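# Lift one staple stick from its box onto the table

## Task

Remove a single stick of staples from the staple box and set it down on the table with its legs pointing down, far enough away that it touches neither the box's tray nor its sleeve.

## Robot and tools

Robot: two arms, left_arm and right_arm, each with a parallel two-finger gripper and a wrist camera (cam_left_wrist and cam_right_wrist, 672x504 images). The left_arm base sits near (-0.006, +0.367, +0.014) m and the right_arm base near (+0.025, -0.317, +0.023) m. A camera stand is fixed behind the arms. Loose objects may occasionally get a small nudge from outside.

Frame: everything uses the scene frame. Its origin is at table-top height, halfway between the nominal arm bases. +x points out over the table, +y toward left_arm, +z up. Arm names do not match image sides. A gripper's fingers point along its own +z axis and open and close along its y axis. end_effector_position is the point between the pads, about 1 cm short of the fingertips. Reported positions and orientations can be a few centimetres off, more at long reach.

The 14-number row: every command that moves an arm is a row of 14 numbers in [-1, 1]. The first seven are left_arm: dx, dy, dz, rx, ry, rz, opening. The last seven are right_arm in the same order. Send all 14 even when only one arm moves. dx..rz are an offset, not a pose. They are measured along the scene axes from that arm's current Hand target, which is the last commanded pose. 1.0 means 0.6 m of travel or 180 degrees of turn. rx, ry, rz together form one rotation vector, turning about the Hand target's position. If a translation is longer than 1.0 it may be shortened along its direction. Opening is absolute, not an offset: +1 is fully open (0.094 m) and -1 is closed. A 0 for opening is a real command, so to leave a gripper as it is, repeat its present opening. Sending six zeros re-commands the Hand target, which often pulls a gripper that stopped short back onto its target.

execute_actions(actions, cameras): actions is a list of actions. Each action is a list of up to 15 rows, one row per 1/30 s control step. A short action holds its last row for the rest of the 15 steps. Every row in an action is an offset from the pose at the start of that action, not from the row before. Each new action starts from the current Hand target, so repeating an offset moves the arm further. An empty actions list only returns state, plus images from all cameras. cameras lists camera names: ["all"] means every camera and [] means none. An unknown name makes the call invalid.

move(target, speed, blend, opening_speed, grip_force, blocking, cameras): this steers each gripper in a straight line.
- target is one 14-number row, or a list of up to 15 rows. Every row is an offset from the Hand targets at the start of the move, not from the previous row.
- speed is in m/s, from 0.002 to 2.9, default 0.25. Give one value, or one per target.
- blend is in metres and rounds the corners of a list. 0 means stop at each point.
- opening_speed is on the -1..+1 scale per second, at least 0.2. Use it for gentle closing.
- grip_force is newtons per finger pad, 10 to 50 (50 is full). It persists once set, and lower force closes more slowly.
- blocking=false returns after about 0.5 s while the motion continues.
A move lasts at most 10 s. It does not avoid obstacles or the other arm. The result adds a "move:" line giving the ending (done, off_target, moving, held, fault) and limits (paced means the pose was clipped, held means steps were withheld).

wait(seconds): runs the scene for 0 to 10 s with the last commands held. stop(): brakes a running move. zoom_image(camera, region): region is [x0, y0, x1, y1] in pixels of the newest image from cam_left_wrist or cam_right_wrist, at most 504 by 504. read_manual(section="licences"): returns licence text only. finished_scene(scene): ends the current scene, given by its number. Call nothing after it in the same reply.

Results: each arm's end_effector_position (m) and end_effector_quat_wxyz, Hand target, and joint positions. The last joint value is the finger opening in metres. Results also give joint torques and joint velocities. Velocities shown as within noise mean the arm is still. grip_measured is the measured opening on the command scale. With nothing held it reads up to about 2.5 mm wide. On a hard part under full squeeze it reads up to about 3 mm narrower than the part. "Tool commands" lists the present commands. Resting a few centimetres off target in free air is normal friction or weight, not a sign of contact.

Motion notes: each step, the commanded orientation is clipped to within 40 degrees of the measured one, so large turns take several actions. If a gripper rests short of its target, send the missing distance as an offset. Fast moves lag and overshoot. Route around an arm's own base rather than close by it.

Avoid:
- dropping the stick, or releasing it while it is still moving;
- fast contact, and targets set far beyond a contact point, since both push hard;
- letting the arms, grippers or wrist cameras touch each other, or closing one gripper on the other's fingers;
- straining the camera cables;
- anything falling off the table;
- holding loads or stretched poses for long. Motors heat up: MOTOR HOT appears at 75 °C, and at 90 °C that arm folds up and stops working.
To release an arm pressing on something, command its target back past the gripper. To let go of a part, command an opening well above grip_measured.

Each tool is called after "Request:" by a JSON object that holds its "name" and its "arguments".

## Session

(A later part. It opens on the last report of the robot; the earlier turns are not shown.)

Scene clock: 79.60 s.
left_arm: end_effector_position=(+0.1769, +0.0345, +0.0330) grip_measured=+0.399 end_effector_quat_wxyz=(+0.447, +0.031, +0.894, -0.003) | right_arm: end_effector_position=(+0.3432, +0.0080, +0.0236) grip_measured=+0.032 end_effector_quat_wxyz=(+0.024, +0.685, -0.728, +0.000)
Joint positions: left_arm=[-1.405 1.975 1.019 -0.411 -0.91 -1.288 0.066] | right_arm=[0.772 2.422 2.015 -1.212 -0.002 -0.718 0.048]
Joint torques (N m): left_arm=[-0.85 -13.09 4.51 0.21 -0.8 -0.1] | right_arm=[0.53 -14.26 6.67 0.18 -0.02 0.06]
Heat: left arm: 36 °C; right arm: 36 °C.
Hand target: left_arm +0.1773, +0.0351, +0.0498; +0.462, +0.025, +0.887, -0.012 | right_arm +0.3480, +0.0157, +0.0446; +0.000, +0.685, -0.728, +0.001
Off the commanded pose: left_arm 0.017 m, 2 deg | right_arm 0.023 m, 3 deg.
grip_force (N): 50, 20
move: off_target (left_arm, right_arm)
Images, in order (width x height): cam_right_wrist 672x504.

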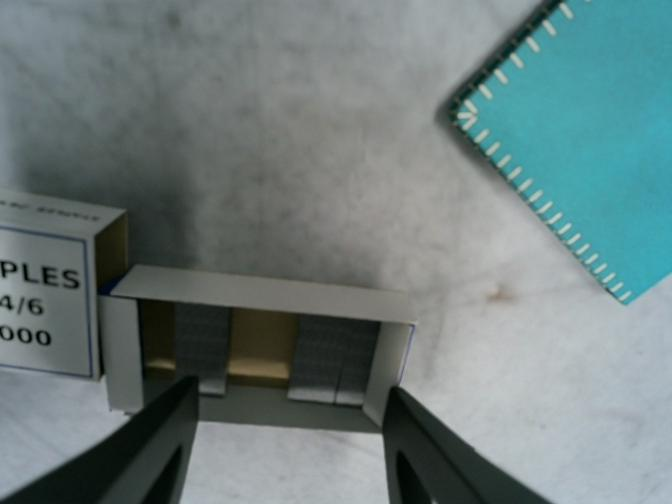

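Request:
{"name": "move", "arguments": {"target": [[0,0,0,0,0,0,0.4,0.0,0.0,0.045,0,0,0,0.03],[0,0,0,0,0,0,0.4,-0.047,0,0.0,0,0,0,-0.6]], "speed": 0.1, "grip_force": [50,50], "cameras": ["cam_right_wrist"]}}

Request:
{"name": "zoom_image", "arguments": {"camera": "cam_right_wrist", "region": [120, 250, 480, 490]}}

Scene clock: 82.37 s.
left_arm: end_effector_position=(+0.1769, +0.0345, +0.0330) grip_measured=+0.399 end_effector_quat_wxyz=(+0.447, +0.031, +0.894, -0.003) | right_arm: end_effector_position=(+0.3167, +0.0089, +0.0240) grip_measured=-0.598 end_effector_quat_wxyz=(+0.029, +0.687, -0.726, +0.007)
Joint positions: left_arm=[-1.405 1.975 1.019 -0.411 -0.91 -1.288 0.066] | right_arm=[0.821 2.353 1.893 -1.169 0.009 -0.673 0.019]
Joint torques (N m): left_arm=[-0.85 -13.11 4.51 0.21 -0.8 -0.1] | right_arm=[0.25 -15.38 4.15 0.37 -0.09 0.06]
Heat: left arm: 36 °C; right arm: 37 °C.
Hand target: left_arm +0.1773, +0.0351, +0.0498; +0.462, +0.025, +0.887, -0.012 | right_arm +0.3200, +0.0156, +0.0445; +0.000, +0.685, -0.728, +0.001
Off the commanded pose: left_arm 0.017 m, 2 deg | right_arm 0.022 m, 3 deg.
move: off_target (left_arm, right_arm); target 2's new opening was sent with right_arm's hand 0.022 m and 3 deg from that target
Images, in order (width x height): cam_right_wrist 672x504.

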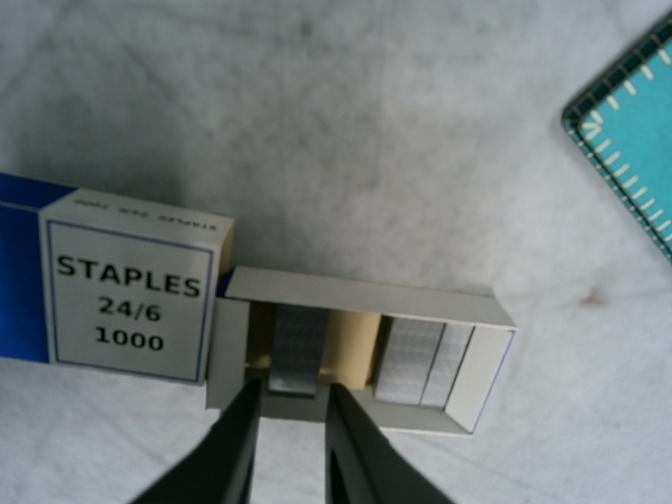

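Scaled by 1.400 from the camera's 672x504 image, which has a finer 960x720 frame.

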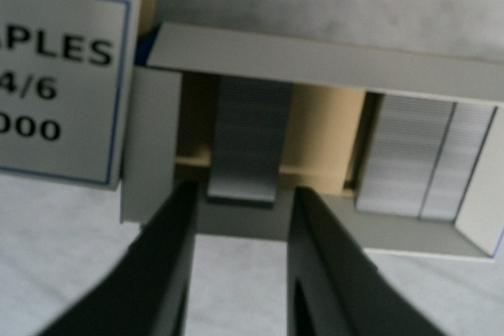

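Request:
{"name": "move", "arguments": {"target": [[0,0,0,0,0,0,0.4,0.0,0.0,0.045,0,0,0,0.16],[0,0,0,0,0,0,0.4,0.047,0.003,0.02,0,0,0,0.16],[0,0,0,0,0,0,0.4,0.046,0.001,-0.03,0,0,0,0.16]], "speed": 0.1, "cameras": ["cam_right_wrist"]}}

Scene clock: 85.63 s.
left_arm: end_effector_position=(+0.1769, +0.0345, +0.0330) grip_measured=+0.399 end_effector_quat_wxyz=(+0.447, +0.031, +0.894, -0.003) | right_arm: end_effector_position=(+0.3479, +0.0150, +0.0365) grip_measured=+0.158 end_effector_quat_wxyz=(+0.005, -0.683, +0.730, -0.004)
Joint positions: left_arm=[-1.405 1.975 1.019 -0.411 -0.91 -1.288 0.066] | right_arm=[0.779 2.381 1.994 -1.173 0.009 -0.704 0.054]
Joint torques (N m): left_arm=[-0.85 -13.11 4.51 0.21 -0.81 -0.1] | right_arm=[0.02 -9.87 4.67 0.48 -0.11 -0.05]
Heat: left arm: 36 °C; right arm: 37 °C.
Hand target: left_arm +0.1773, +0.0351, +0.0498; +0.462, +0.025, +0.887, -0.012 | right_arm +0.3474, +0.0163, +0.0265; +0.000, +0.685, -0.728, +0.001
Off the commanded pose: left_arm 0.017 m, 2 deg | right_arm 0.010 m, 1 deg.
move: off_target (left_arm)
Images, in order (width x height): cam_right_wrist 672x504.

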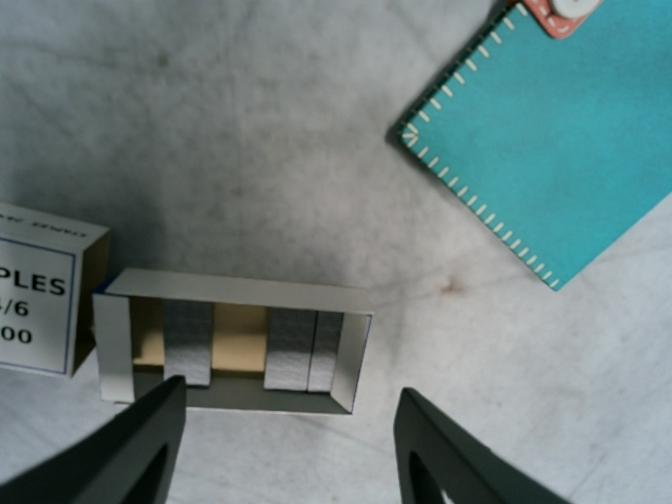

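Request:
{"name": "move", "arguments": {"target": [[0,0,0,0,0,0,0.4,-0.005,-0.006,-0.032,0,0,0,0.16],[0,0,0,0,0,0,0.4,-0.005,-0.006,-0.032,0,0,0,-0.12],[0,0,0,0,0,0,0.4,-0.005,-0.003,0.08,0,0,0,-0.12],[0,0,0,0,0,0,0.4,-0.045,-0.003,0.06,0,0,0,-0.6]], "speed": 0.1, "cameras": ["cam_right_wrist"]}}

Request:
{"name": "zoom_image", "arguments": {"camera": "cam_right_wrist", "region": [120, 250, 480, 490]}}

Scene clock: 90.07 s.
left_arm: end_effector_position=(+0.1769, +0.0345, +0.0330) grip_measured=+0.399 end_effector_quat_wxyz=(+0.447, +0.031, +0.894, -0.003) | right_arm: end_effector_position=(+0.3160, +0.0082, +0.0406) grip_measured=-0.598 end_effector_quat_wxyz=(+0.031, +0.688, -0.725, +0.007)
Joint positions: left_arm=[-1.405 1.975 1.019 -0.411 -0.91 -1.288 0.066] | right_arm=[0.821 2.34 1.937 -1.231 0.009 -0.675 0.019]
Joint torques (N m): left_arm=[-0.85 -13.09 4.51 0.21 -0.8 -0.1] | right_arm=[0.03 -15.46 4.46 0.36 -0.11 0.06]
Heat: left arm: 36 °C; right arm: 37 °C.
Hand target: left_arm +0.1773, +0.0351, +0.0498; +0.462, +0.025, +0.887, -0.012 | right_arm +0.3204, +0.0145, +0.0625; +0.000, +0.685, -0.728, +0.001
Off the commanded pose: left_arm 0.017 m, 2 deg | right_arm 0.023 m, 4 deg.
move: off_target (left_arm, right_arm); target 4's new opening was sent with right_arm's hand 0.023 m and 4 deg from that target
Images, in order (width x height): cam_right_wrist 672x504.

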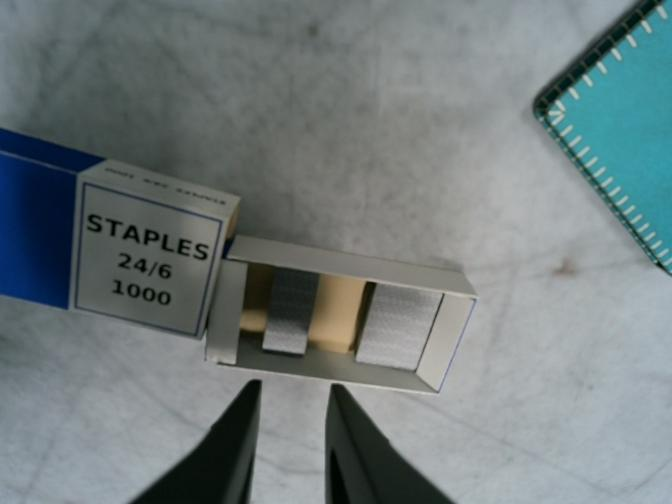

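Scaled by 1.400 from the camera's 672x504 image, which has a finer 960x720 frame.

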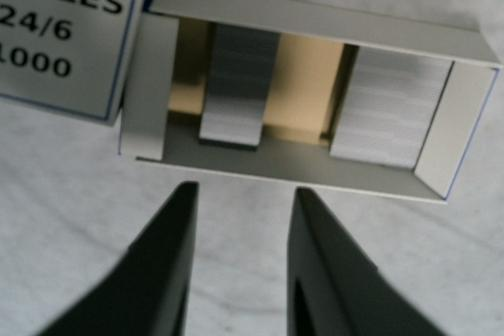

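Request:
{"name": "move", "arguments": {"target": [0,0,0,0,0,0,0.4,-0.007,0.008,-0.028,0,0,-0.025,-0.6], "speed": 0.08, "cameras": ["cam_right_wrist"]}}

Request:
{"name": "zoom_image", "arguments": {"camera": "cam_right_wrist", "region": [120, 250, 480, 490]}}

Scene clock: 91.43 s.
left_arm: end_effector_position=(+0.1769, +0.0345, +0.0330) grip_measured=+0.399 end_effector_quat_wxyz=(+0.447, +0.031, +0.894, -0.003) | right_arm: end_effector_position=(+0.3151, +0.0129, +0.0313) grip_measured=-0.598 end_effector_quat_wxyz=(-0.022, -0.657, +0.754, -0.007)
Joint positions: left_arm=[-1.405 1.975 1.019 -0.411 -0.91 -1.288 0.066] | right_arm=[0.829 2.34 1.901 -1.177 0.009 -0.583 0.019]
Joint torques (N m): left_arm=[-0.85 -13.09 4.51 0.21 -0.8 -0.1] | right_arm=[0.4 -14.11 4.25 0.38 -0.11 0.04]
Heat: left arm: 36 °C; right arm: 37 °C.
Hand target: left_arm +0.1773, +0.0351, +0.0498; +0.462, +0.025, +0.887, -0.012 | right_arm +0.3162, +0.0193, +0.0457; +0.000, -0.656, +0.755, -0.001
Off the commanded pose: left_arm 0.017 m, 2 deg | right_arm 0.016 m, 3 deg.
move: off_target (left_arm, right_arm)
Images, in order (width x height): cam_right_wrist 672x504.

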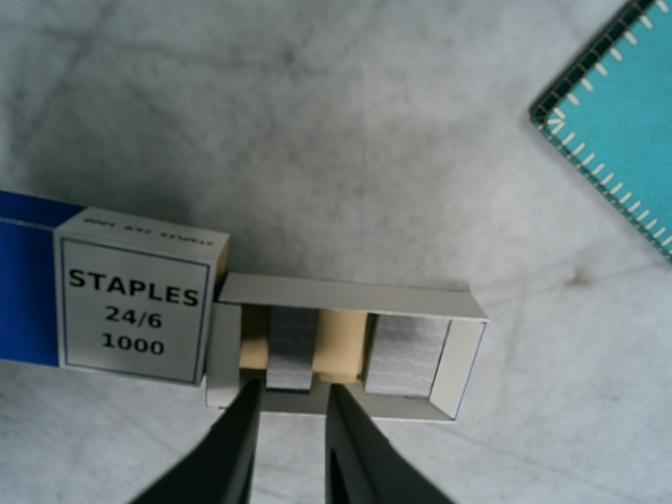

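Scaled by 1.400 from the camera's 672x504 image, which has a finer 960x720 frame.

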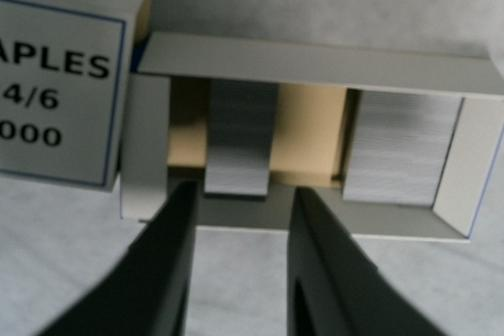

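Request:
{"name": "move", "arguments": {"target": [0,0,0,0,0,0,0.4,-0.006,-0.002,-0.04,0,0,0,-0.6], "speed": 0.06, "cameras": ["cam_right_wrist"]}}

Request:
{"name": "zoom_image", "arguments": {"camera": "cam_right_wrist", "region": [120, 264, 480, 504]}}

Scene clock: 92.67 s.
left_arm: end_effector_position=(+0.1769, +0.0345, +0.0330) grip_measured=+0.399 end_effector_quat_wxyz=(+0.447, +0.031, +0.894, -0.003) | right_arm: end_effector_position=(+0.3121, +0.0114, +0.0108) grip_measured=-0.598 end_effector_quat_wxyz=(-0.018, -0.656, +0.754, -0.007)
Joint positions: left_arm=[-1.405 1.975 1.019 -0.411 -0.91 -1.288 0.066] | right_arm=[0.832 2.34 1.817 -1.085 0.009 -0.578 0.019]
Joint torques (N m): left_arm=[-0.87 -13.09 4.51 0.21 -0.8 -0.1] | right_arm=[0.57 -13.34 4.16 0.4 -0.11 0.08]
Heat: left arm: 36 °C; right arm: 37 °C.
Hand target: left_arm +0.1773, +0.0351, +0.0498; +0.462, +0.025, +0.887, -0.012 | right_arm +0.3127, +0.0181, +0.0217; +0.000, -0.656, +0.755, -0.001
Off the commanded pose: left_arm 0.017 m, 2 deg | right_arm 0.013 m, 2 deg.
move: off_target (left_arm, right_arm)
Images, in order (width x height): cam_right_wrist 672x504.

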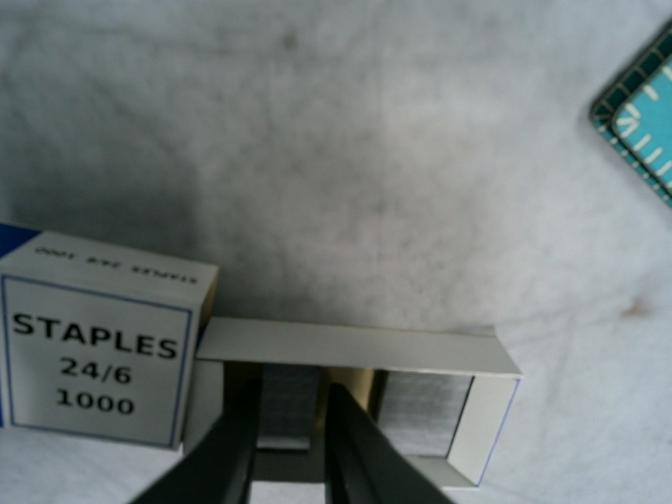

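Scaled by 1.400 from the camera's 672x504 image, which has a finer 960x720 frame.

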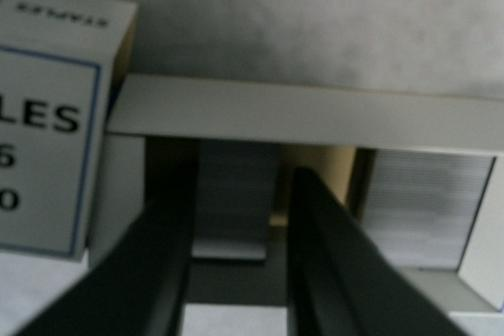

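Request:
{"name": "move", "arguments": {"target": [0,0,0,0,0,0,0.4,-0.0005,0,-0.012,0,0,0,-0.6], "speed": 0.04}}

Request:
{"name": "move", "arguments": {"target": [0,0,0,0,0,0,0.4,0,0,0,0,0,0,-0.85], "opening_speed": 0.3, "grip_force": [50,16], "cameras": ["cam_right_wrist"]}}

Request:
{"name": "zoom_image", "arguments": {"camera": "cam_right_wrist", "region": [120, 264, 480, 504]}}

Scene clock: 93.50 s.
left_arm: end_effector_position=(+0.1769, +0.0345, +0.0330) grip_measured=+0.399 end_effector_quat_wxyz=(+0.447, +0.031, +0.894, -0.003) | right_arm: end_effector_position=(+0.3122, +0.0116, +0.0086) grip_measured=-0.598 end_effector_quat_wxyz=(-0.016, -0.656, +0.755, -0.007)
Joint positions: left_arm=[-1.405 1.975 1.019 -0.411 -0.91 -1.288 0.066] | right_arm=[0.832 2.34 1.808 -1.073 0.009 -0.578 0.019]
Joint torques (N m): left_arm=[-0.85 -13.09 4.51 0.21 -0.8 -0.1] | right_arm=[0.58 -12.75 3.6 0.52 -0.11 0.06]
Heat: left arm: 36 °C; right arm: 37 °C.
Hand target: left_arm +0.1773, +0.0351, +0.0498; +0.462, +0.025, +0.887, -0.012 | right_arm +0.3124, +0.0181, +0.0145; +0.000, -0.656, +0.755, -0.001
Off the commanded pose: left_arm 0.017 m, 2 deg | right_arm 0.009 m, 2 deg.
move: off_target (left_arm)

Scene clock: 94.53 s.
left_arm: end_effector_position=(+0.1769, +0.0345, +0.0330) grip_measured=+0.399 end_effector_quat_wxyz=(+0.447, +0.031, +0.894, -0.003) | right_arm: end_effector_position=(+0.3131, +0.0124, +0.0085) grip_measured=-0.686 end_effector_quat_wxyz=(-0.014, -0.656, +0.755, -0.007)
Joint positions: left_arm=[-1.405 1.975 1.019 -0.411 -0.91 -1.288 0.066] | right_arm=[0.832 2.34 1.808 -1.068 0.009 -0.577 0.015]
Joint torques (N m): left_arm=[-0.85 -13.11 4.51 0.21 -0.8 -0.1] | right_arm=[0.61 -12.75 3.67 0.49 -0.11 0.06]
Heat: left arm: 36 °C; right arm: 37 °C.
Hand target: left_arm +0.1773, +0.0351, +0.0498; +0.462, +0.025, +0.887, -0.012 | right_arm +0.3124, +0.0180, +0.0145; +0.000, -0.656, +0.755, -0.001
Off the commanded pose: left_arm 0.017 m, 2 deg | right_arm 0.008 m, 2 deg.
grip_force (N): 50, 16
move: off_target (left_arm)
Images, in order (width x height): cam_right_wrist 672x504.

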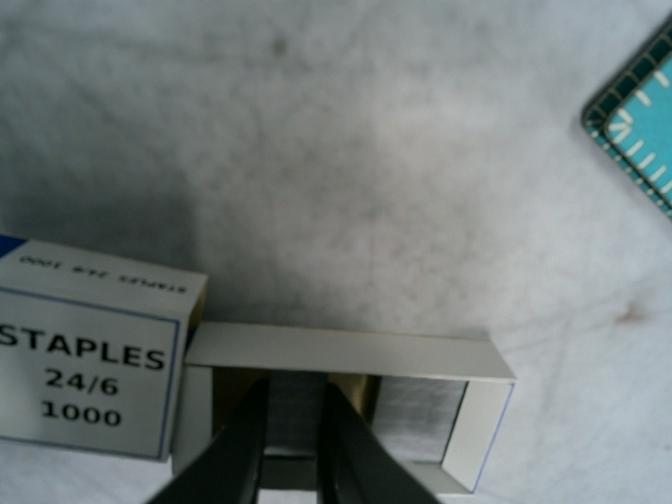

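Scaled by 1.400 from the camera's 672x504 image, which has a finer 960x720 frame.

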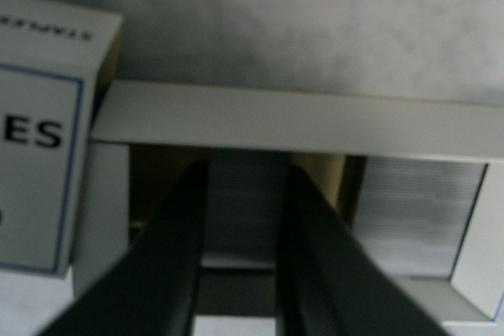

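Gripped (15 mm). Lift.

Request:
{"name": "move", "arguments": {"target": [0,0,0,0,0,0,0.4,0,0,0.11,0,0,0,-0.85], "speed": 0.08, "grip_force": [50,20], "cameras": ["cam_right_wrist"]}}

Scene clock: 96.17 s.
left_arm: end_effector_position=(+0.1769, +0.0345, +0.0330) grip_measured=+0.399 end_effector_quat_wxyz=(+0.447, +0.031, +0.894, -0.003) | right_arm: end_effector_position=(+0.3099, +0.0088, +0.0536) grip_measured=-0.690 end_effector_quat_wxyz=(-0.031, -0.656, +0.754, -0.009)
Joint positions: left_arm=[-1.405 1.975 1.019 -0.411 -0.91 -1.288 0.066] | right_arm=[0.832 2.316 1.947 -1.266 0.009 -0.577 0.015]
Joint torques (N m): left_arm=[-0.85 -13.11 4.51 0.21 -0.8 -0.1] | right_arm=[0.65 -15.04 6.63 0.18 -0.12 0.07]
Heat: left arm: 36 °C; right arm: 37 °C.
Hand target: left_arm +0.1773, +0.0351, +0.0498; +0.462, +0.025, +0.887, -0.012 | right_arm +0.3125, +0.0181, +0.0806; +0.000, -0.656, +0.755, -0.001
Off the commanded pose: left_arm 0.017 m, 2 deg | right_arm 0.029 m, 4 deg.
grip_force (N): 50, 20
move: off_target (left_arm, right_arm)
Images, in order (width x height): cam_right_wrist 672x504.

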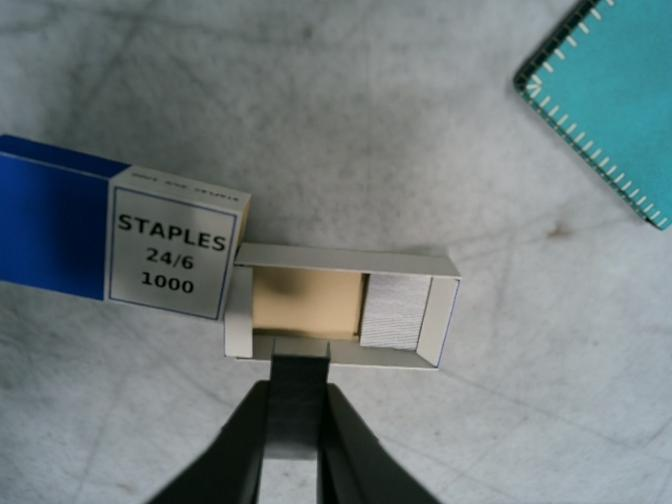

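Request:
{"name": "move", "arguments": {"target": [[0,0,0,0,0,0,0.4,0.0,-0.25,0.0,0,0,0,-0.85],[0,0,0,0,0,0,0.4,0,-0.25,-0.075,0,0,0,-0.85]], "speed": 0.15, "cameras": ["cam_right_wrist"]}}

Scene clock: 98.83 s.
left_arm: end_effector_position=(+0.1769, +0.0345, +0.0330) grip_measured=+0.399 end_effector_quat_wxyz=(+0.447, +0.031, +0.894, -0.003) | right_arm: end_effector_position=(+0.3129, -0.1336, +0.0407) grip_measured=-0.690 end_effector_quat_wxyz=(+0.002, -0.654, +0.757, -0.005)
Joint positions: left_arm=[-1.405 1.975 1.019 -0.411 -0.91 -1.288 0.066] | right_arm=[0.548 1.913 1.267 -0.921 0.01 -0.856 0.015]
Joint torques (N m): left_arm=[-0.87 -13.09 4.51 0.21 -0.8 -0.11] | right_arm=[0.14 -6.83 4.21 0.48 -0.09 -0.07]
Heat: left arm: 36 °C; right arm: 37 °C.
Hand target: left_arm +0.1773, +0.0351, +0.0498; +0.462, +0.025, +0.887, -0.012 | right_arm +0.3124, -0.1320, +0.0355; +0.000, -0.656, +0.755, -0.001
Off the commanded pose: left_arm 0.017 m, 2 deg | right_arm 0.005 m, 1 deg.
grip_force (N): 50, 20
move: off_target (left_arm)
Images, in order (width x height): cam_right_wrist 672x504.

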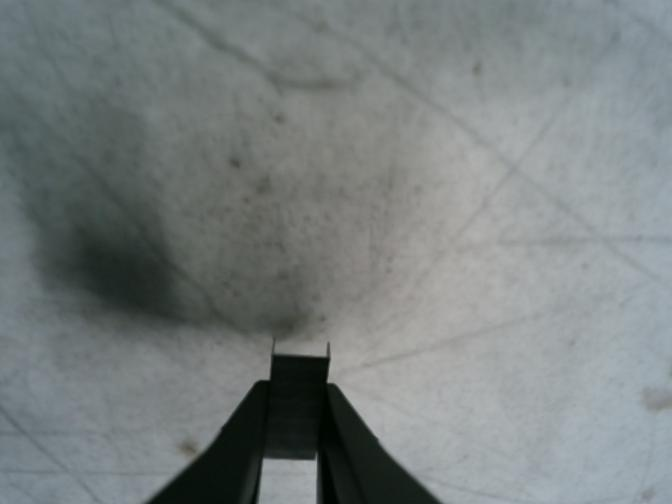

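Request:
{"name": "move", "arguments": {"target": [0,0,0,0,0,0,0.4,0,0,-0.04,0,0,0,-0.85], "speed": 0.06}}

Request:
{"name": "move", "arguments": {"target": [0,0,0,0,0,0,0.4,0,0,-0.01,0,0,0,-0.85], "speed": 0.03, "cameras": ["cam_right_wrist"]}}

Scene clock: 100.00 s.
left_arm: end_effector_position=(+0.1769, +0.0345, +0.0330) grip_measured=+0.399 end_effector_quat_wxyz=(+0.447, +0.031, +0.894, -0.003) | right_arm: end_effector_position=(+0.3135, -0.1332, +0.0180) grip_measured=-0.690 end_effector_quat_wxyz=(+0.004, -0.654, +0.757, -0.006)
Joint positions: left_arm=[-1.405 1.975 1.019 -0.411 -0.91 -1.288 0.066] | right_arm=[0.548 1.95 1.219 -0.832 0.01 -0.856 0.015]
Joint torques (N m): left_arm=[-0.85 -13.09 4.51 0.21 -0.8 -0.1] | right_arm=[0.09 -6.67 4.07 0.49 -0.15 -0.07]
Heat: left arm: 36 °C; right arm: 37 °C.
Hand target: left_arm +0.1773, +0.0351, +0.0498; +0.462, +0.025, +0.887, -0.012 | right_arm +0.3124, -0.1320, +0.0115; +0.000, -0.656, +0.755, -0.001
Off the commanded pose: left_arm 0.017 m, 2 deg | right_arm 0.007 m, 1 deg.
grip_force (N): 50, 20
move: off_target (left_arm)

Scene clock: 100.93 s.
left_arm: end_effector_position=(+0.1769, +0.0345, +0.0330) grip_measured=+0.399 end_effector_quat_wxyz=(+0.447, +0.031, +0.894, -0.003) | right_arm: end_effector_position=(+0.3142, -0.1328, +0.0128) grip_measured=-0.690 end_effector_quat_wxyz=(+0.005, -0.654, +0.757, -0.006)
Joint positions: left_arm=[-1.405 1.975 1.019 -0.411 -0.91 -1.288 0.066] | right_arm=[0.548 1.959 1.21 -0.81 0.01 -0.856 0.015]
Joint torques (N m): left_arm=[-0.85 -13.11 4.52 0.21 -0.8 -0.1] | right_arm=[0.16 -6.56 3.88 0.48 -0.13 -0.06]
Heat: left arm: 36 °C; right arm: 37 °C.
Hand target: left_arm +0.1773, +0.0351, +0.0498; +0.462, +0.025, +0.887, -0.012 | right_arm +0.3124, -0.1319, +0.0056; +0.000, -0.656, +0.755, -0.001
Off the commanded pose: left_arm 0.017 m, 2 deg | right_arm 0.008 m, 1 deg.
grip_force (N): 50, 20
move: off_target (left_arm)
Images, in order (width x height): cam_right_wrist 672x504.

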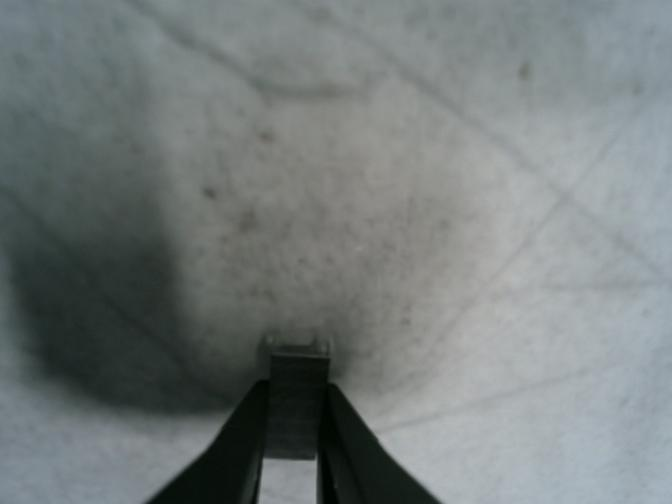

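Request:
{"name": "move", "arguments": {"target": [0,0,0,0,0,0,0.4,0,0,-0.006,0,0,0,-0.85], "speed": 0.03}}

Request:
{"name": "move", "arguments": {"target": [0,0,0,0,0,0,0.4,0,0,-0.005,0,0,0,-0.85], "speed": 0.03, "cameras": ["cam_right_wrist"]}}

Scene clock: 101.87 s.
left_arm: end_effector_position=(+0.1769, +0.0345, +0.0330) grip_measured=+0.399 end_effector_quat_wxyz=(+0.447, +0.031, +0.894, -0.003) | right_arm: end_effector_position=(+0.3141, -0.1328, +0.0093) grip_measured=-0.690 end_effector_quat_wxyz=(+0.005, -0.654, +0.757, -0.006)
Joint positions: left_arm=[-1.405 1.975 1.019 -0.411 -0.91 -1.288 0.066] | right_arm=[0.548 1.966 1.204 -0.797 0.01 -0.856 0.015]
Joint torques (N m): left_arm=[-0.85 -13.11 4.51 0.21 -0.8 -0.11] | right_arm=[0.08 -6.57 3.85 0.49 -0.11 -0.04]
Heat: left arm: 36 °C; right arm: 37 °C.
Hand target: left_arm +0.1773, +0.0351, +0.0498; +0.462, +0.025, +0.887, -0.012 | right_arm +0.3123, -0.1320, +0.0019; +0.000, -0.656, +0.755, -0.001
Off the commanded pose: left_arm 0.017 m, 2 deg | right_arm 0.008 m, 1 deg.
grip_force (N): 50, 20
move: off_target (left_arm)

Scene clock: 102.60 s.
left_arm: end_effector_position=(+0.1769, +0.0345, +0.0330) grip_measured=+0.399 end_effector_quat_wxyz=(+0.447, +0.031, +0.894, -0.003) | right_arm: end_effector_position=(+0.3149, -0.1323, +0.0077) grip_measured=-0.690 end_effector_quat_wxyz=(+0.007, -0.654, +0.757, -0.006)
Joint positions: left_arm=[-1.405 1.975 1.019 -0.411 -0.91 -1.288 0.066] | right_arm=[0.548 1.969 1.2 -0.787 0.01 -0.856 0.015]
Joint torques (N m): left_arm=[-0.85 -13.11 4.51 0.21 -0.8 -0.1] | right_arm=[0.12 -6.3 3.7 0.51 -0.12 -0.08]
Heat: left arm: 36 °C; right arm: 37 °C.
Hand target: left_arm +0.1773, +0.0351, +0.0498; +0.462, +0.025, +0.887, -0.012 | right_arm +0.3124, -0.1319, -0.0011; +0.000, -0.656, +0.755, -0.001
Off the commanded pose: left_arm 0.017 m, 2 deg | right_arm 0.009 m, 1 deg.
grip_force (N): 50, 20
move: off_target (left_arm)
Images, in order (width x height): cam_right_wrist 672x504.

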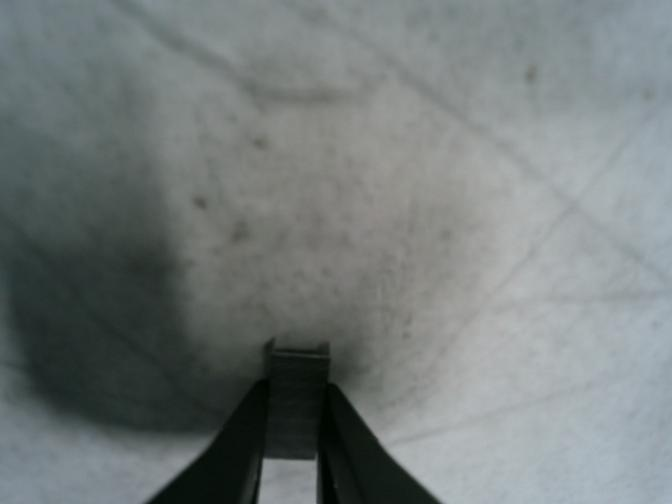

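Slowing: contact near. One more small, then release.

Request:
{"name": "move", "arguments": {"target": [0,0,0,0,0,0,0.4,0,0,-0.005,0,0,0,-0.85], "speed": 0.03}}

Request:
{"name": "move", "arguments": {"target": [0,0,0,0,0,0,0.4,0,0,0,0,0,0,-0.5], "opening_speed": 0.3}}

Request:
{"name": "move", "arguments": {"target": [0,0,0,0,0,0,0.4,0,0,0.17,0,0,0,-0.5], "speed": 0.1, "cameras": ["all"]}}

Scene clock: 103.40 s.
left_arm: end_effector_position=(+0.1769, +0.0345, +0.0330) grip_measured=+0.399 end_effector_quat_wxyz=(+0.447, +0.031, +0.894, -0.003) | right_arm: end_effector_position=(+0.3150, -0.1323, +0.0077) grip_measured=-0.690 end_effector_quat_wxyz=(+0.007, -0.654, +0.757, -0.006)
Joint positions: left_arm=[-1.405 1.975 1.019 -0.411 -0.91 -1.288 0.066] | right_arm=[0.548 1.969 1.2 -0.787 0.01 -0.856 0.015]
Joint torques (N m): left_arm=[-0.85 -13.11 4.51 0.21 -0.8 -0.1] | right_arm=[0.09 -5.91 3.34 0.6 -0.12 -0.06]
Heat: left arm: 36 °C; right arm: 37 °C.
Hand target: left_arm +0.1773, +0.0351, +0.0498; +0.462, +0.025, +0.887, -0.012 | right_arm +0.3124, -0.1319, -0.0041; +0.000, -0.656, +0.755, -0.001
Off the commanded pose: left_arm 0.017 m, 2 deg | right_arm 0.012 m, 1 deg.
grip_force (N): 50, 20
move: off_target (left_arm, right_arm)

Scene clock: 104.77 s.
left_arm: end_effector_position=(+0.1769, +0.0345, +0.0330) grip_measured=+0.399 end_effector_quat_wxyz=(+0.447, +0.031, +0.894, -0.003) | right_arm: end_effector_position=(+0.3178, -0.1317, +0.0073) grip_measured=-0.502 end_effector_quat_wxyz=(+0.012, -0.654, +0.756, -0.010)
Joint positions: left_arm=[-1.405 1.975 1.019 -0.411 -0.91 -1.288 0.066] | right_arm=[0.548 1.969 1.199 -0.773 0.016 -0.857 0.023]
Joint torques (N m): left_arm=[-0.85 -13.09 4.51 0.21 -0.81 -0.1] | right_arm=[0.13 -5.97 3.44 0.49 -0.18 -0.02]
Heat: left arm: 36 °C; right arm: 36 °C.
Hand target: left_arm +0.1773, +0.0351, +0.0498; +0.462, +0.025, +0.887, -0.012 | right_arm +0.3124, -0.1319, -0.0040; +0.000, -0.656, +0.755, -0.001
Off the commanded pose: left_arm 0.017 m, 2 deg | right_arm 0.013 m, 2 deg.
grip_force (N): 50, 20
move: off_target (left_arm, right_arm)

Scene clock: 106.53 s.
left_arm: end_effector_position=(+0.1769, +0.0345, +0.0330) grip_measured=+0.399 end_effector_quat_wxyz=(+0.447, +0.031, +0.894, -0.003) | right_arm: end_effector_position=(+0.3077, -0.1379, +0.0799) grip_measured=-0.502 end_effector_quat_wxyz=(-0.026, -0.654, +0.756, -0.004)
Joint positions: left_arm=[-1.405 1.975 1.019 -0.411 -0.91 -1.288 0.066] | right_arm=[0.548 1.892 1.403 -1.132 0.015 -0.857 0.023]
Joint torques (N m): left_arm=[-0.87 -13.11 4.51 0.21 -0.8 -0.1] | right_arm=[0.12 -10.88 6.5 0.2 -0.19 -0.07]
Heat: left arm: 36 °C; right arm: 36 °C.
Hand target: left_arm +0.1773, +0.0351, +0.0498; +0.462, +0.025, +0.887, -0.012 | right_arm +0.3123, -0.1319, +0.0979; +0.000, -0.656, +0.755, -0.001
Off the commanded pose: left_arm 0.017 m, 2 deg | right_arm 0.020 m, 3 deg.
grip_force (N): 50, 20
move: off_target (left_arm, right_arm)

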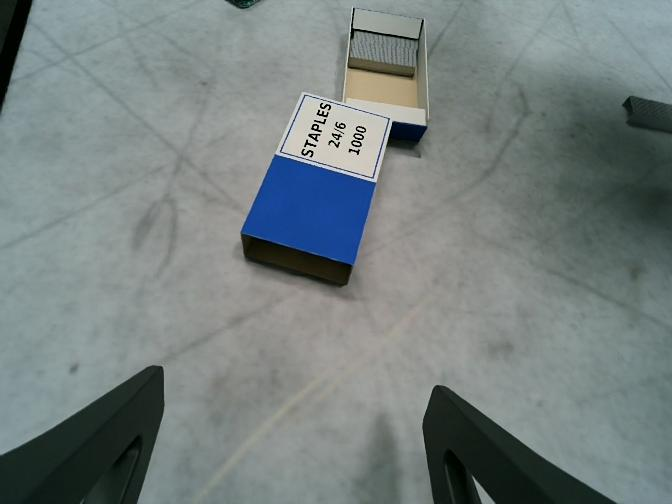

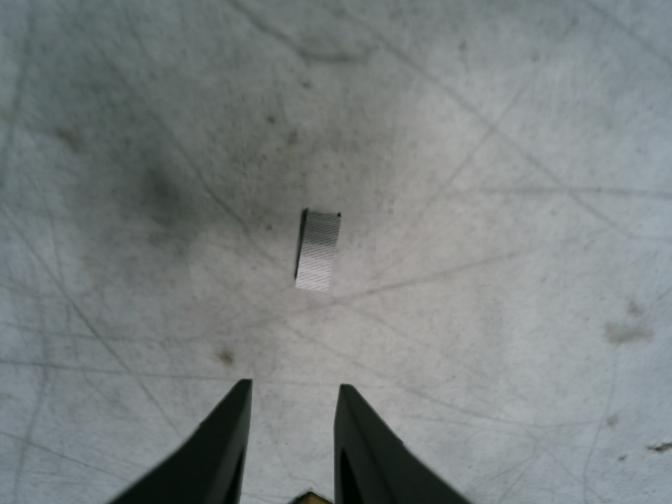

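Request:
{"name": "finished_scene", "arguments": {"scene": 2}}

The scene is finished: the task was done.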